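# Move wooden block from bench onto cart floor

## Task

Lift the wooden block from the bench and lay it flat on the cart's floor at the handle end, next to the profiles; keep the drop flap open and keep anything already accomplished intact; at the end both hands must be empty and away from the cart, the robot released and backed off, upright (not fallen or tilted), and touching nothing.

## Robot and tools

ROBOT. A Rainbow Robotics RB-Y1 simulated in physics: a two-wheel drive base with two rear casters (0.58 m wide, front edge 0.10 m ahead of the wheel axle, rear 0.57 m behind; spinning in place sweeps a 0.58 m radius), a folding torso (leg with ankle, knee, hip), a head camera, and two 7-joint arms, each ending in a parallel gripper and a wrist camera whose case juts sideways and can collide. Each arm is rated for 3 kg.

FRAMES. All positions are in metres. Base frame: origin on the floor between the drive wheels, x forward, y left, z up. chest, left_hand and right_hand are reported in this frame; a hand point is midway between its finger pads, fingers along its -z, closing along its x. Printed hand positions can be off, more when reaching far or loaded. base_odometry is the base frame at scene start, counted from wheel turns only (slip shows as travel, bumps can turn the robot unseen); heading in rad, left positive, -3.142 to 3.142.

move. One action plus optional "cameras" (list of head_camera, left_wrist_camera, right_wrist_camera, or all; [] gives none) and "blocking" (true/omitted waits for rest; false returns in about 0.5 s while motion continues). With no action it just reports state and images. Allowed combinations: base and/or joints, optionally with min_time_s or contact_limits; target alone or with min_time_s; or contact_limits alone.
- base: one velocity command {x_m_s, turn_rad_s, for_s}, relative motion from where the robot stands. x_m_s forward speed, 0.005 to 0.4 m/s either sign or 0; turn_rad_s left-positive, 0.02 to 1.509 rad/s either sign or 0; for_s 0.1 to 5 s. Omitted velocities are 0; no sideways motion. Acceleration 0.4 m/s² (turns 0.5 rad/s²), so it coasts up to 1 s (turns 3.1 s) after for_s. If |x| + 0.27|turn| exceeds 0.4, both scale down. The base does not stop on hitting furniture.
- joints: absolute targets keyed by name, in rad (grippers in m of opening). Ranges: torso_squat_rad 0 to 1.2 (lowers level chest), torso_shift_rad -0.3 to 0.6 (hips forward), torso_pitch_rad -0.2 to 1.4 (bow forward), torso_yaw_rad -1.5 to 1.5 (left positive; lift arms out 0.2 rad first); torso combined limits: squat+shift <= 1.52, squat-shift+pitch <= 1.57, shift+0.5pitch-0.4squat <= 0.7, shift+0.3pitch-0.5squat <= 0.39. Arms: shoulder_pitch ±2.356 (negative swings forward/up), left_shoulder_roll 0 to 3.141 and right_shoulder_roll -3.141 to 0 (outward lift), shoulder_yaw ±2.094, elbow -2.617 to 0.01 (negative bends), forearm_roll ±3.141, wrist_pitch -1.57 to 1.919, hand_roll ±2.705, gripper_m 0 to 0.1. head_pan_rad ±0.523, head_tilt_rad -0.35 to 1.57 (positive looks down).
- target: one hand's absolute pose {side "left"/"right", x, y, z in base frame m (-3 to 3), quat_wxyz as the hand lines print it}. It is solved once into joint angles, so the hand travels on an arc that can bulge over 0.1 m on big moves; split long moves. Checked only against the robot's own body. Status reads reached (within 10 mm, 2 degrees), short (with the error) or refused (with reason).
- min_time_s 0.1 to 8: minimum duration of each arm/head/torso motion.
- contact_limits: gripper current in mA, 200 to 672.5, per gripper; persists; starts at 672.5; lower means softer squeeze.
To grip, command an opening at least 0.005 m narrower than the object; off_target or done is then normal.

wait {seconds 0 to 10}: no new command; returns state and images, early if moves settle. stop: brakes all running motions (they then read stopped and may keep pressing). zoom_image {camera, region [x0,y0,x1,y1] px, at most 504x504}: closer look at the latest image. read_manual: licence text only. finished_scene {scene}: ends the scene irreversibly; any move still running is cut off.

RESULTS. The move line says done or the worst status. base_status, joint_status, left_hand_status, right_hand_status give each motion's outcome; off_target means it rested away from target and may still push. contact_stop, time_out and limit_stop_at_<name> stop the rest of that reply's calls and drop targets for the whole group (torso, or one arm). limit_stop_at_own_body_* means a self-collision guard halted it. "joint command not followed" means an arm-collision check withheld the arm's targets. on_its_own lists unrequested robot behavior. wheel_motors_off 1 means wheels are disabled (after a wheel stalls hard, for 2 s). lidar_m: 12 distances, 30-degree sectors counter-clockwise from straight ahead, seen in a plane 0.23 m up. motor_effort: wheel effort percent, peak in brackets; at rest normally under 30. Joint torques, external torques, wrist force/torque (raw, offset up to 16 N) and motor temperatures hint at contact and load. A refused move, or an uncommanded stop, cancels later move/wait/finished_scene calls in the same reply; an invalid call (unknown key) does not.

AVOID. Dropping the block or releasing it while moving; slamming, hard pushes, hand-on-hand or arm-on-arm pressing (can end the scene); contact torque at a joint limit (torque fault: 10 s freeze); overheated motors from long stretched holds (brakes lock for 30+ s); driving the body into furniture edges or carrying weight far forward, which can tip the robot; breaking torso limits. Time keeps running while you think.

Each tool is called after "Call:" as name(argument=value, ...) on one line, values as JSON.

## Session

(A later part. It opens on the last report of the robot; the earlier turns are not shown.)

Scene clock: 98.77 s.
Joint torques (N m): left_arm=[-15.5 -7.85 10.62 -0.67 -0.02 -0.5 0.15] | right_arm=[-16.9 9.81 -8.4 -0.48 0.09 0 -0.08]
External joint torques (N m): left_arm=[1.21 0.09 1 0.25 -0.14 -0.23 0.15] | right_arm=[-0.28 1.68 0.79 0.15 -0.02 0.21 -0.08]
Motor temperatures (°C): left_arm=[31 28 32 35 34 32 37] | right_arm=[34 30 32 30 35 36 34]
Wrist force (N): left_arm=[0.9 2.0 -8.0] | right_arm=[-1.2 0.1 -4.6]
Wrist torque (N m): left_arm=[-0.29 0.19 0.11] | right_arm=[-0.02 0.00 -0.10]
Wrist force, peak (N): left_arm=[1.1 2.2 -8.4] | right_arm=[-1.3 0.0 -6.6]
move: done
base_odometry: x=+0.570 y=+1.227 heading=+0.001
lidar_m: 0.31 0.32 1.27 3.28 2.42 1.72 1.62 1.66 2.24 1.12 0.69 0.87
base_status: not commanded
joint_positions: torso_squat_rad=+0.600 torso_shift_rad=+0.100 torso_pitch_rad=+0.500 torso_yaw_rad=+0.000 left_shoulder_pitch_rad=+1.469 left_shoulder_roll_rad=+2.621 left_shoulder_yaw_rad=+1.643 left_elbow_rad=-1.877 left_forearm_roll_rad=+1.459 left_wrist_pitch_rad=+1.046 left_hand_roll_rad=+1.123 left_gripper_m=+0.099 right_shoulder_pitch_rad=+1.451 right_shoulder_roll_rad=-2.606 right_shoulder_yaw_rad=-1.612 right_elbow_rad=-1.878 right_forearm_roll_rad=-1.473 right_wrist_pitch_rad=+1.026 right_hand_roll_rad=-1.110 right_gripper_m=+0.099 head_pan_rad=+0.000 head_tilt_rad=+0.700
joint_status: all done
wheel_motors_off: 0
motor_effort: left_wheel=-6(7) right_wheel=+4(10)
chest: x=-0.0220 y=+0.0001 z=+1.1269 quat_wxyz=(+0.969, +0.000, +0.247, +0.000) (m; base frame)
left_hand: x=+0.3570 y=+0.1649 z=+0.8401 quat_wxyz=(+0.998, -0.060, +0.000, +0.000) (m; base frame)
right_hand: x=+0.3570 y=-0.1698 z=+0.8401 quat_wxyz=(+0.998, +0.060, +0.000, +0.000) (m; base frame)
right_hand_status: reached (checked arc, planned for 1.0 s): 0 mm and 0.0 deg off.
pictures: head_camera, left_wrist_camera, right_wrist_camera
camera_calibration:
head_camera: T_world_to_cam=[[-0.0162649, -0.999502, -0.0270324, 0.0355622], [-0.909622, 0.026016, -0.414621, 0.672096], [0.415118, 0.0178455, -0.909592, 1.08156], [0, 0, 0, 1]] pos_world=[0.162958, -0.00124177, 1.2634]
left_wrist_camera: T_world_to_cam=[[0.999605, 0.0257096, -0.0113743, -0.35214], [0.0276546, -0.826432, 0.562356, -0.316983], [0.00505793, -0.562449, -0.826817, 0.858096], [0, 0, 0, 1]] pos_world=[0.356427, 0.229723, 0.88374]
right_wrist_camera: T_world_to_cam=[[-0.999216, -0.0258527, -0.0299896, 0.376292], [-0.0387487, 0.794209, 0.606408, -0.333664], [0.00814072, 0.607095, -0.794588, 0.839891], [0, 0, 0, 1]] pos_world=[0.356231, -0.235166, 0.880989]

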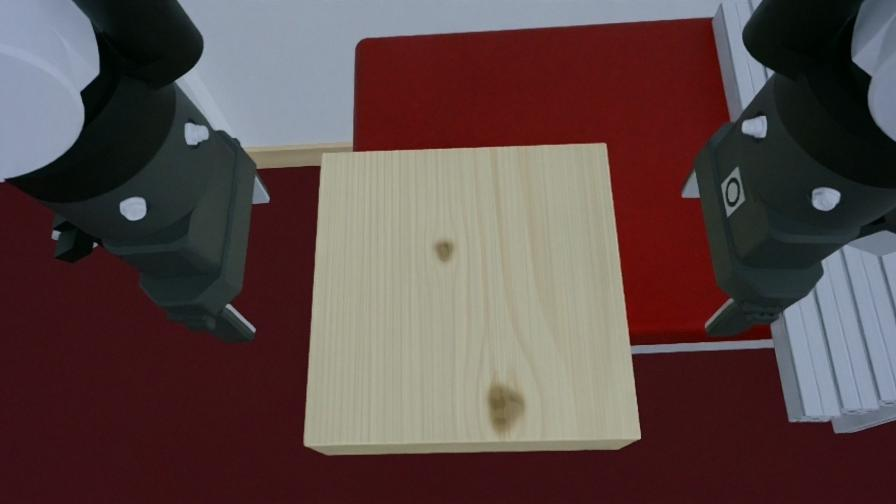

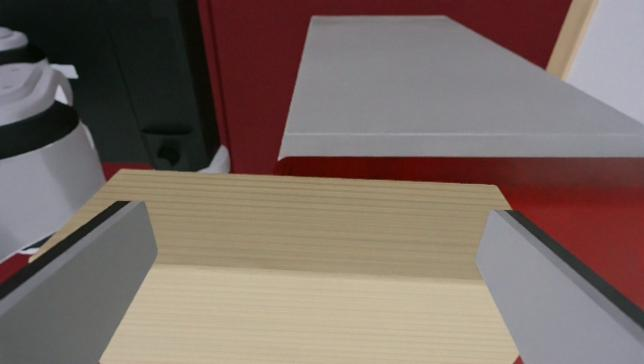

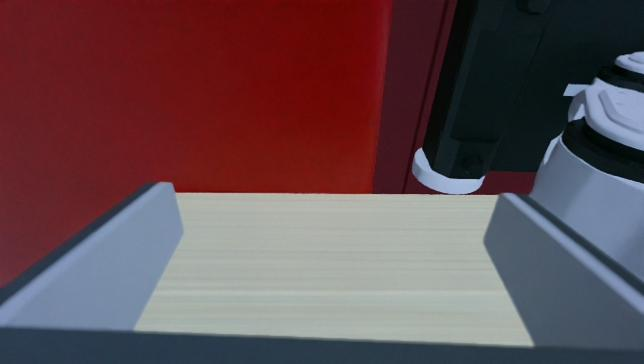

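Call:
move(target={"side": "left", "x": 0.357, "y": 0.150, "z": 0.761, "quat_wxyz": [0.9982, -0.06, 0, 0]}, cameras=[])

Call:
move(target={"side": "right", "x": 0.357, "y": -0.145, "z": 0.774, "quat_wxyz": [0.9982, 0.06, 0, 0]})

Call:
zoom_image(camera="head_camera", region=[200, 100, 700, 500])

Scene clock: 106.43 s.
Joint torques (N m): left_arm=[-16.84 -8.55 10.22 -0.99 0.11 -0.55 0.14] | right_arm=[-16.93 10.44 -8.28 -0.59 0.04 -0.22 -0.03]
External joint torques (N m): left_arm=[0.49 -0.6 1.3 0.66 0 -0.28 0.14] | right_arm=[-0.31 2.31 0.91 0.03 -0.08 -0.01 -0.03]
Motor temperatures (°C): left_arm=[31 28 32 35 34 32 37] | right_arm=[34 30 32 30 35 36 34]
Wrist force (N): left_arm=[0.9 1.7 -7.1] | right_arm=[-1.0 0.6 -5.0]
Wrist torque (N m): left_arm=[-0.31 0.19 0.12] | right_arm=[-0.05 -0.01 -0.07]
Wrist force, peak (N): left_arm=[0.4 2.1 -9.7] | right_arm=[-1.1 -0.1 -5.8]
move: done
base_odometry: x=+0.570 y=+1.227 heading=+0.001
lidar_m: 0.32 0.33 1.27 3.27 2.42 1.72 1.60 1.67 2.24 1.13 0.72 0.86
base_status: not commanded
joint_positions: torso_squat_rad=+0.600 torso_shift_rad=+0.100 torso_pitch_rad=+0.500 torso_yaw_rad=+0.000 left_shoulder_pitch_rad=+1.583 left_shoulder_roll_rad=+2.802 left_shoulder_yaw_rad=+1.578 left_elbow_rad=-1.684 left_forearm_roll_rad=+1.339 left_wrist_pitch_rad=+0.923 left_hand_roll_rad=+1.130 left_gripper_m=+0.099 right_shoulder_pitch_rad=+1.451 right_shoulder_roll_rad=-2.606 right_shoulder_yaw_rad=-1.612 right_elbow_rad=-1.878 right_forearm_roll_rad=-1.473 right_wrist_pitch_rad=+1.026 right_hand_roll_rad=-1.110 right_gripper_m=+0.099 head_pan_rad=+0.000 head_tilt_rad=+0.700
joint_status: all done
wheel_motors_off: 0
motor_effort: left_wheel=-6(7) right_wheel=+6(8)
chest: x=-0.0220 y=+0.0001 z=+1.1269 quat_wxyz=(+0.969, +0.000, +0.247, +0.000) (m; base frame)
left_hand: x=+0.3569 y=+0.1499 z=+0.7610 quat_wxyz=(+0.998, -0.060, +0.000, +0.000) (m; base frame)
left_hand_status: reached (checked arc, planned for 0.5 s): 0 mm and 0.0 deg off.
right_hand: x=+0.3570 y=-0.1699 z=+0.8401 quat_wxyz=(+0.998, +0.060, +0.000, +0.000) (m; base frame)
pictures: none
No camera images: "cameras" was empty.

Scene clock: 107.30 s.
Joint torques (N m): left_arm=[-16.35 -8.02 10.25 -1.29 0.09 -0.32 0.13] | right_arm=[-18.26 10.17 -8.36 -0.87 -0.11 -0.01 -0.12]
External joint torques (N m): left_arm=[0.99 -0.07 1.32 0.36 -0.02 -0.05 0.13] | right_arm=[-0.78 2.15 0.32 0.39 -0.22 0.21 -0.12]
Motor temperatures (°C): left_arm=[31 28 32 35 34 32 37] | right_arm=[34 30 32 30 35 36 34]
Wrist force (N): left_arm=[0.5 2.3 -7.9] | right_arm=[-0.7 -0.2 -5.0]
Wrist torque (N m): left_arm=[-0.39 0.16 0.08] | right_arm=[0.02 0.01 -0.09]
Wrist force, peak (N): left_arm=[0.8 1.7 -8.4] | right_arm=[-1.5 0.4 -6.1]
move: done
base_odometry: x=+0.570 y=+1.227 heading=+0.001
lidar_m: 0.30 0.32 1.28 3.26 2.41 1.72 1.61 1.66 2.23 1.12 0.72 0.89
base_status: not commanded
joint_positions: torso_squat_rad=+0.600 torso_shift_rad=+0.100 torso_pitch_rad=+0.500 torso_yaw_rad=+0.000 left_shoulder_pitch_rad=+1.583 left_shoulder_roll_rad=+2.802 left_shoulder_yaw_rad=+1.578 left_elbow_rad=-1.684 left_forearm_roll_rad=+1.339 left_wrist_pitch_rad=+0.923 left_hand_roll_rad=+1.130 left_gripper_m=+0.099 right_shoulder_pitch_rad=+1.539 right_shoulder_roll_rad=-2.790 right_shoulder_yaw_rad=-1.560 right_elbow_rad=-1.717 right_forearm_roll_rad=-1.360 right_wrist_pitch_rad=+0.934 right_hand_roll_rad=-1.154 right_gripper_m=+0.099 head_pan_rad=+0.000 head_tilt_rad=+0.700
joint_status: all done
wheel_motors_off: 0
motor_effort: left_wheel=-6(7) right_wheel=+6(7)
chest: x=-0.0220 y=+0.0001 z=+1.1269 quat_wxyz=(+0.969, +0.000, +0.247, +0.000) (m; base frame)
left_hand: x=+0.3570 y=+0.1500 z=+0.7611 quat_wxyz=(+0.998, -0.060, +0.000, +0.000) (m; base frame)
right_hand: x=+0.3569 y=-0.1449 z=+0.7740 quat_wxyz=(+0.998, +0.060, +0.000, +0.000) (m; base frame)
right_hand_status: reached (checked arc, planned for 0.5 s): 0 mm and 0.0 deg off.
pictures: head_camera, left_wrist_camera, right_wrist_camera
camera_calibration:
head_camera: T_world_to_cam=[[-0.0162638, -0.999503, -0.0269892, 0.0355402], [-0.909615, 0.0259975, -0.414637, 0.672107], [0.415133, 0.0178062, -0.909587, 1.08156], [0, 0, 0, 1]] pos_world=[0.162948, -0.00120901, 1.26341]
left_wrist_camera: T_world_to_cam=[[0.999604, 0.0256527, -0.0115458, -0.352484], [0.0277041, -0.826449, 0.562329, -0.284884], [0.0048832, -0.562427, -0.826833, 0.784411], [0, 0, 0, 1]] pos_world=[0.356406, 0.214774, 0.804706]
right_wrist_camera: T_world_to_cam=[[-0.99923, -0.0258706, -0.0294934, 0.374443], [-0.0384604, 0.794327, 0.606272, -0.313352], [0.00774278, 0.60694, -0.79471, 0.772429], [0, 0, 0, 1]] pos_world=[0.356122, -0.210226, 0.814877]

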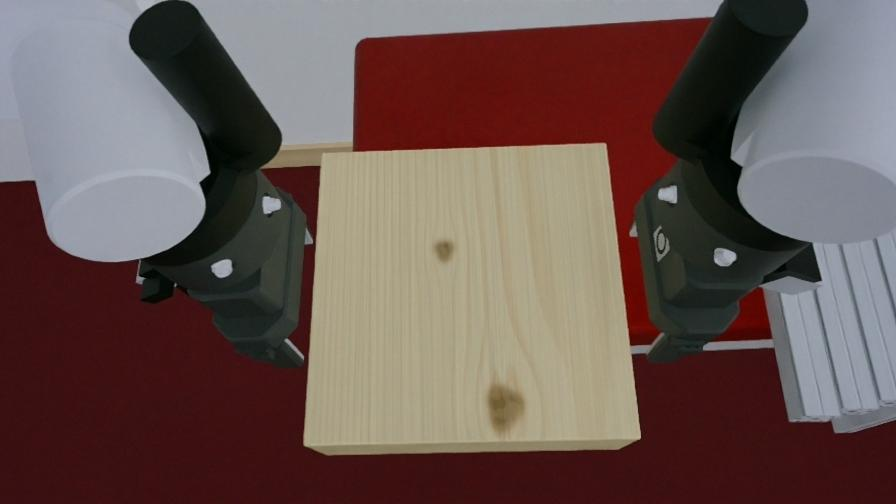

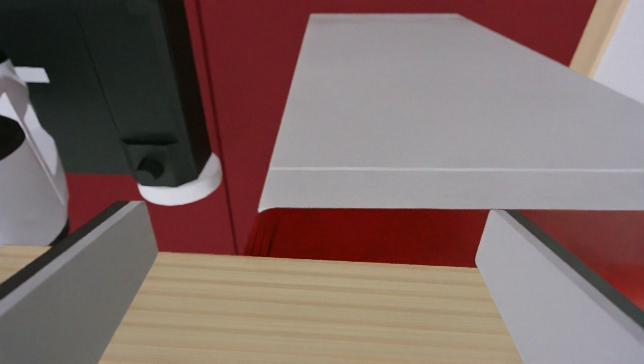

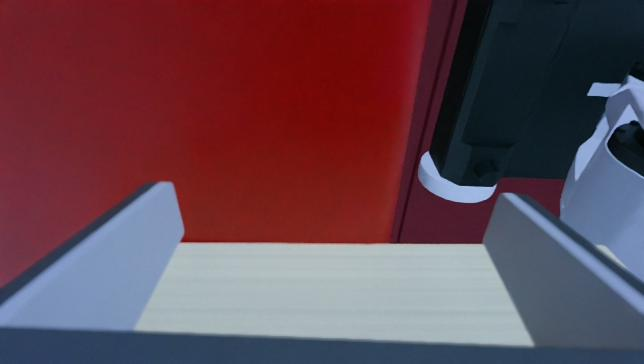

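Scaled by 1.008 from the camera's 896x504 image, which has a finer 1280x720 frame.

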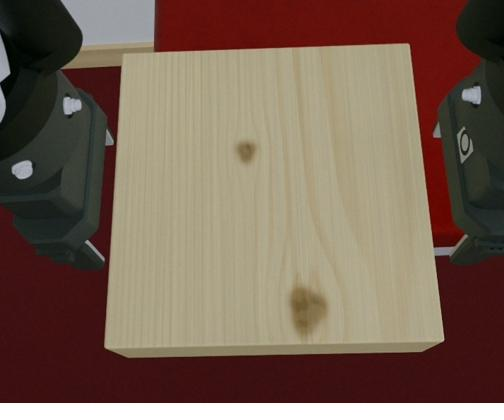

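Call:
move(target={"side": "left", "x": 0.33, "y": 0.20, "z": 0.93, "quat_wxyz": [0.9982, -0.06, 0, 0]}, cameras=[])

Call:
move(target={"side": "right", "x": 0.33, "y": -0.20, "z": 0.93, "quat_wxyz": [0.9982, 0.06, 0, 0]}, cameras=[])

Call:
move(base={"x_m_s": -0.05, "for_s": 0.7}, joints={"torso_squat_rad": 0.05, "torso_pitch_rad": 0.7, "torso_shift_rad": 0.1, "head_tilt_rad": 0.6}, cameras=[])

Call:
move(target={"side": "left", "x": 0.392, "y": 0.165, "z": 0.84, "quat_wxyz": [0.9982, -0.06, 0, 0]}, cameras=[])

Call:
move(target={"side": "right", "x": 0.392, "y": -0.165, "z": 0.84, "quat_wxyz": [0.9982, 0.06, 0, 0]})

Scene clock: 131.57 s.
Joint torques (N m): left_arm=[-12.27 -6.38 10.28 0.46 -0.31 -0.62 -0.19] | right_arm=[-18.14 9.68 -8.05 -1.15 -0.03 -0.17 -0.21]
External joint torques (N m): left_arm=[1.83 0.72 0.71 0.06 -0.44 -0.35 -0.18] | right_arm=[-0.66 1.65 0.64 0.1 -0.14 0.04 -0.21]
Motor temperatures (°C): left_arm=[31 28 32 35 34 32 37] | right_arm=[34 30 32 30 35 36 34]
Wrist force (N): left_arm=[1.2 1.9 -8.2] | right_arm=[-0.9 0.1 -4.9]
Wrist torque (N m): left_arm=[-0.31 0.23 0.09] | right_arm=[-0.04 -0.01 -0.06]
Wrist force, peak (N): left_arm=[0.4 1.9 -9.1] | right_arm=[-0.8 -0.1 -5.6]
move: done
base_odometry: x=+0.570 y=+1.227 heading=+0.001
lidar_m: 0.32 0.32 1.28 3.27 2.41 1.72 1.61 1.66 2.23 1.12 0.71 0.88
base_status: not commanded
joint_positions: torso_squat_rad=+0.600 torso_shift_rad=+0.100 torso_pitch_rad=+0.500 torso_yaw_rad=+0.000 left_shoulder_pitch_rad=+1.347 left_shoulder_roll_rad=+2.345 left_shoulder_yaw_rad=+1.718 left_elbow_rad=-2.113 left_forearm_roll_rad=+1.636 left_wrist_pitch_rad=+1.169 left_hand_roll_rad=+1.084 left_gripper_m=+0.099 right_shoulder_pitch_rad=+1.539 right_shoulder_roll_rad=-2.790 right_shoulder_yaw_rad=-1.560 right_elbow_rad=-1.717 right_forearm_roll_rad=-1.360 right_wrist_pitch_rad=+0.934 right_hand_roll_rad=-1.154 right_gripper_m=+0.099 head_pan_rad=+0.000 head_tilt_rad=+0.700
joint_status: all done
wheel_motors_off: 0
motor_effort: left_wheel=-5(7) right_wheel=+6(8)
chest: x=-0.0220 y=+0.0001 z=+1.1269 quat_wxyz=(+0.969, +0.000, +0.247, +0.000) (m; base frame)
left_hand: x=+0.3302 y=+0.1997 z=+0.9295 quat_wxyz=(+0.998, -0.060, +0.000, +0.000) (m; base frame)
left_hand_status: reached (checked arc, planned for 0.8 s): 1 mm and 0.0 deg off.
right_hand: x=+0.3569 y=-0.1449 z=+0.7740 quat_wxyz=(+0.998, +0.060, +0.000, +0.000) (m; base frame)
pictures: none
No camera images: "cameras" was empty.

Scene clock: 132.70 s.
Joint torques (N m): left_arm=[-12.71 -6.85 10.44 0.74 0.02 -0.55 -0.14] | right_arm=[-14.39 7.84 -9.59 0.46 0.19 -0.37 0.04]
External joint torques (N m): left_arm=[1.39 0.26 0.87 0.35 -0.11 -0.29 -0.14] | right_arm=[-0.36 0.81 -0.37 -0.06 0.08 -0.16 0.04]
Motor temperatures (°C): left_arm=[31 28 32 35 34 32 37] | right_arm=[34 30 32 30 35 36 34]
Wrist force (N): left_arm=[1.1 1.6 -7.1] | right_arm=[-1.0 0.1 -5.1]
Wrist torque (N m): left_arm=[-0.30 0.20 0.13] | right_arm=[-0.02 -0.02 -0.08]
Wrist force, peak (N): left_arm=[0.9 2.3 -8.4] | right_arm=[-1.8 -0.4 -6.7]
move: done
base_odometry: x=+0.570 y=+1.227 heading=+0.001
lidar_m: 0.31 0.33 1.25 3.27 2.41 1.71 1.61 1.66 2.24 1.12 0.71 0.88
base_status: not commanded
joint_positions: torso_squat_rad=+0.600 torso_shift_rad=+0.100 torso_pitch_rad=+0.500 torso_yaw_rad=+0.000 left_shoulder_pitch_rad=+1.347 left_shoulder_roll_rad=+2.345 left_shoulder_yaw_rad=+1.718 left_elbow_rad=-2.114 left_forearm_roll_rad=+1.636 left_wrist_pitch_rad=+1.169 left_hand_roll_rad=+1.084 left_gripper_m=+0.099 right_shoulder_pitch_rad=+1.321 right_shoulder_roll_rad=-2.342 right_shoulder_yaw_rad=-1.687 right_elbow_rad=-2.114 right_forearm_roll_rad=-1.643 right_wrist_pitch_rad=+1.157 right_hand_roll_rad=-1.082 right_gripper_m=+0.099 head_pan_rad=+0.000 head_tilt_rad=+0.700
joint_status: all done
wheel_motors_off: 0
motor_effort: left_wheel=-6(7) right_wheel=+8(9)
chest: x=-0.0220 y=+0.0001 z=+1.1269 quat_wxyz=(+0.969, +0.000, +0.247, +0.000) (m; base frame)
left_hand: x=+0.3301 y=+0.1996 z=+0.9295 quat_wxyz=(+0.998, -0.060, +0.000, +0.000) (m; base frame)
right_hand: x=+0.3300 y=-0.1999 z=+0.9296 quat_wxyz=(+0.998, +0.060, +0.000, +0.000) (m; base frame)
right_hand_status: reached (checked arc, planned for 0.8 s): 0 mm and 0.0 deg off.
pictures: none
No camera images: "cameras" was empty.

Scene clock: 135.30 s.
Joint torques (N m): left_arm=[-12.02 -7.75 9.85 -1.08 0.37 -0.31 -0.11] | right_arm=[-13.74 9.5 -8.63 -0.96 -0.15 -0.04 0.1]
External joint torques (N m): left_arm=[1.03 0.34 1.01 0.15 -0.08 -0.24 -0.12] | right_arm=[-0.72 1.34 -0.11 0.02 0.06 -0.01 0.1]
Motor temperatures (°C): left_arm=[31 28 32 35 34 32 37] | right_arm=[34 30 32 30 35 36 34]
Wrist force (N): left_arm=[2.3 2.0 -7.2] | right_arm=[0.5 0.0 -4.9]
Wrist torque (N m): left_arm=[-0.37 0.26 0.10] | right_arm=[-0.02 0.07 -0.09]
Wrist force, peak (N): left_arm=[2.4 2.3 -8.2] | right_arm=[-0.9 -0.6 -5.5]
move: done
base_odometry: x=+0.535 y=+1.227 heading=+0.001
lidar_m: 0.35 1.02 1.31 3.39 2.36 1.69 1.58 1.63 2.17 1.11 0.73 0.87
base_status: done (sent for 0.7 of 0.7 s)
joint_positions: torso_squat_rad=+0.050 torso_shift_rad=+0.100 torso_pitch_rad=+0.700 torso_yaw_rad=+0.000 left_shoulder_pitch_rad=+1.347 left_shoulder_roll_rad=+2.345 left_shoulder_yaw_rad=+1.718 left_elbow_rad=-2.114 left_forearm_roll_rad=+1.636 left_wrist_pitch_rad=+1.169 left_hand_roll_rad=+1.084 left_gripper_m=+0.099 right_shoulder_pitch_rad=+1.321 right_shoulder_roll_rad=-2.342 right_shoulder_yaw_rad=-1.687 right_elbow_rad=-2.114 right_forearm_roll_rad=-1.643 right_wrist_pitch_rad=+1.157 right_hand_roll_rad=-1.082 right_gripper_m=+0.099 head_pan_rad=+0.000 head_tilt_rad=+0.600
joint_status: all done
wheel_motors_off: 0
motor_effort: left_wheel=-2(23) right_wheel=+3(18)
chest: x=+0.0412 y=+0.0001 z=+1.2128 quat_wxyz=(+0.939, +0.000, +0.343, +0.000) (m; base frame)
left_hand: x=+0.3470 y=+0.1996 z=+0.9492 quat_wxyz=(+0.993, -0.060, +0.099, +0.006) (m; base frame)
right_hand: x=+0.3469 y=-0.1999 z=+0.9494 quat_wxyz=(+0.993, +0.060, +0.100, -0.006) (m; base frame)
pictures: none
No camera images: "cameras" was empty.

Scene clock: 136.23 s.
Joint torques (N m): left_arm=[-14.25 -8.76 9.61 -2.06 0.4 -0.19 -0.04] | right_arm=[-13.54 9.48 -8.65 -0.96 -0.37 -0.03 0.06]
External joint torques (N m): left_arm=[0.66 -0.6 1.08 0.53 0.3 0.08 -0.03] | right_arm=[-0.51 1.32 -0.12 0.02 -0.16 0 0.07]
Motor temperatures (°C): left_arm=[31 28 32 35 34 32 37] | right_arm=[34 30 32 30 35 36 34]
Wrist force (N): left_arm=[1.1 2.3 -7.4] | right_arm=[0.1 0.2 -5.1]
Wrist torque (N m): left_arm=[-0.33 0.18 0.09] | right_arm=[-0.01 0.04 -0.09]
Wrist force, peak (N): left_arm=[0.8 2.7 -9.1] | right_arm=[0.6 -0.2 -5.5]
move: done
base_odometry: x=+0.535 y=+1.227 heading=+0.001
lidar_m: 0.35 1.03 1.31 3.40 2.37 1.68 1.58 1.62 2.18 1.12 0.73 0.89
base_status: not commanded
joint_positions: torso_squat_rad=+0.050 torso_shift_rad=+0.100 torso_pitch_rad=+0.700 torso_yaw_rad=+0.000 left_shoulder_pitch_rad=+1.485 left_shoulder_roll_rad=+2.632 left_shoulder_yaw_rad=+1.614 left_elbow_rad=-1.883 left_forearm_roll_rad=+1.201 left_wrist_pitch_rad=+0.940 left_hand_roll_rad=+1.247 left_gripper_m=+0.099 right_shoulder_pitch_rad=+1.321 right_shoulder_roll_rad=-2.342 right_shoulder_yaw_rad=-1.687 right_elbow_rad=-2.114 right_forearm_roll_rad=-1.643 right_wrist_pitch_rad=+1.157 right_hand_roll_rad=-1.082 right_gripper_m=+0.099 head_pan_rad=+0.000 head_tilt_rad=+0.600
joint_status: all done
wheel_motors_off: 0
motor_effort: left_wheel=-1(3) right_wheel=+1(3)
chest: x=+0.0411 y=+0.0001 z=+1.2128 quat_wxyz=(+0.939, +0.000, +0.343, +0.000) (m; base frame)
left_hand: x=+0.3919 y=+0.1649 z=+0.8401 quat_wxyz=(+0.998, -0.060, +0.000, +0.000) (m; base frame)
left_hand_status: reached (checked arc, planned for 0.6 s): 0 mm and 0.0 deg off.
right_hand: x=+0.3469 y=-0.1999 z=+0.9495 quat_wxyz=(+0.993, +0.060, +0.100, -0.006) (m; base frame)
pictures: none
No camera images: "cameras" was empty.

Scene clock: 137.17 s.
Joint torques (N m): left_arm=[-13.92 -8.29 9.85 -2.27 0.21 -0.41 -0.14] | right_arm=[-15.98 10.77 -7.97 -2.04 -0.37 -0.01 0.1]
External joint torques (N m): left_arm=[0.99 -0.09 1.32 0.32 0.11 -0.13 -0.14] | right_arm=[-0.94 2.35 0.24 0.17 -0.5 0.22 0.1]
Motor temperatures (°C): left_arm=[31 28 32 35 34 32 37] | right_arm=[34 30 32 30 35 36 34]
Wrist force (N): left_arm=[0.7 1.6 -7.9] | right_arm=[-0.8 0.1 -5.0]
Wrist torque (N m): left_arm=[-0.30 0.18 0.15] | right_arm=[-0.02 0.00 -0.08]
Wrist force, peak (N): left_arm=[0.7 2.0 -8.5] | right_arm=[-1.7 -0.2 -6.5]
move: done
base_odometry: x=+0.535 y=+1.227 heading=+0.001
lidar_m: 0.35 1.03 1.32 3.39 2.37 1.66 1.57 1.63 2.18 1.12 0.72 0.88
base_status: not commanded
joint_positions: torso_squat_rad=+0.050 torso_shift_rad=+0.100 torso_pitch_rad=+0.700 torso_yaw_rad=+0.000 left_shoulder_pitch_rad=+1.485 left_shoulder_roll_rad=+2.631 left_shoulder_yaw_rad=+1.614 left_elbow_rad=-1.883 left_forearm_roll_rad=+1.201 left_wrist_pitch_rad=+0.940 left_hand_roll_rad=+1.247 left_gripper_m=+0.099 right_shoulder_pitch_rad=+1.462 right_shoulder_roll_rad=-2.631 right_shoulder_yaw_rad=-1.584 right_elbow_rad=-1.882 right_forearm_roll_rad=-1.208 right_wrist_pitch_rad=+0.925 right_hand_roll_rad=-1.254 right_gripper_m=+0.099 head_pan_rad=+0.000 head_tilt_rad=+0.600
joint_status: all done
wheel_motors_off: 0
motor_effort: left_wheel=-1(3) right_wheel=+3(5)
chest: x=+0.0411 y=+0.0001 z=+1.2128 quat_wxyz=(+0.939, +0.000, +0.343, +0.000) (m; base frame)
left_hand: x=+0.3920 y=+0.1650 z=+0.8402 quat_wxyz=(+0.998, -0.060, +0.000, +0.000) (m; base frame)
right_hand: x=+0.3919 y=-0.1648 z=+0.8400 quat_wxyz=(+0.998, +0.060, +0.000, +0.000) (m; base frame)
right_hand_status: reached (checked arc, planned for 0.6 s): 0 mm and 0.0 deg off.
pictures: head_camera, left_wrist_camera, right_wrist_camera
camera_calibration:
head_camera: T_world_to_cam=[[-0.0188728, -0.999503, -0.0252474, 0.0368139], [-0.946484, 0.0259978, -0.321701, 0.663295], [0.322197, 0.0178249, -0.946505, 1.16426], [0, 0, 0, 1]] pos_world=[0.253371, -0.00120154, 1.31629]
left_wrist_camera: T_world_to_cam=[[0.999602, 0.0257238, -0.011588, -0.386922], [0.0277868, -0.826465, 0.562302, -0.317881], [0.00488744, -0.5624, -0.826851, 0.858069], [0, 0, 0, 1]] pos_world=[0.391407, 0.229814, 0.883757]
right_wrist_camera: T_world_to_cam=[[-0.999229, -0.0258634, -0.0295392, 0.410915], [-0.0384824, 0.794324, 0.606275, -0.336169], [0.00778333, 0.606944, -0.794706, 0.836719], [0, 0, 0, 1]] pos_world=[0.391149, -0.230187, 0.880895]

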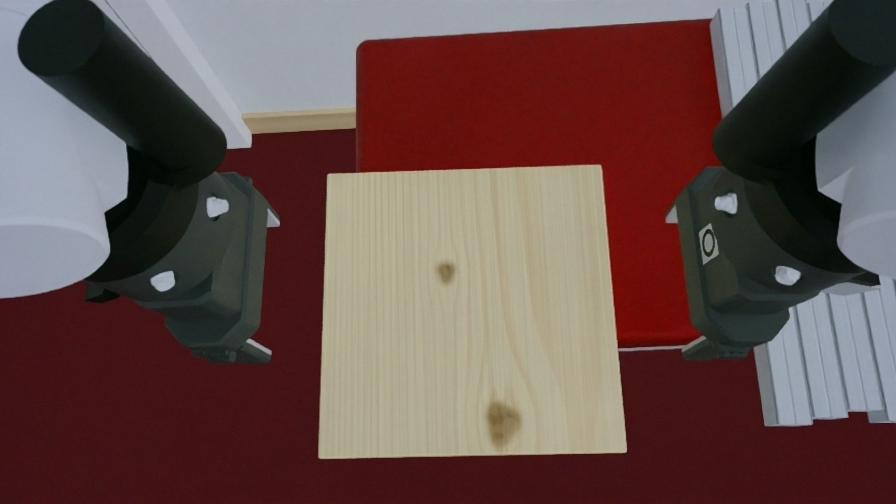

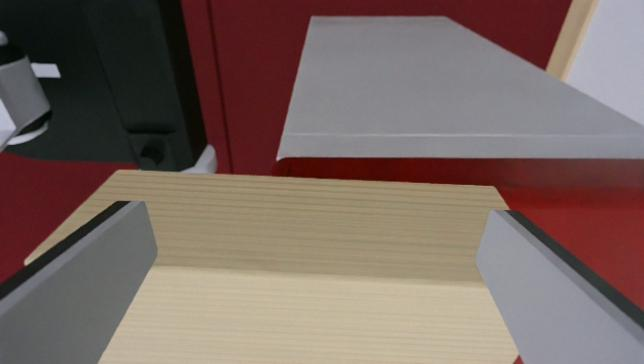

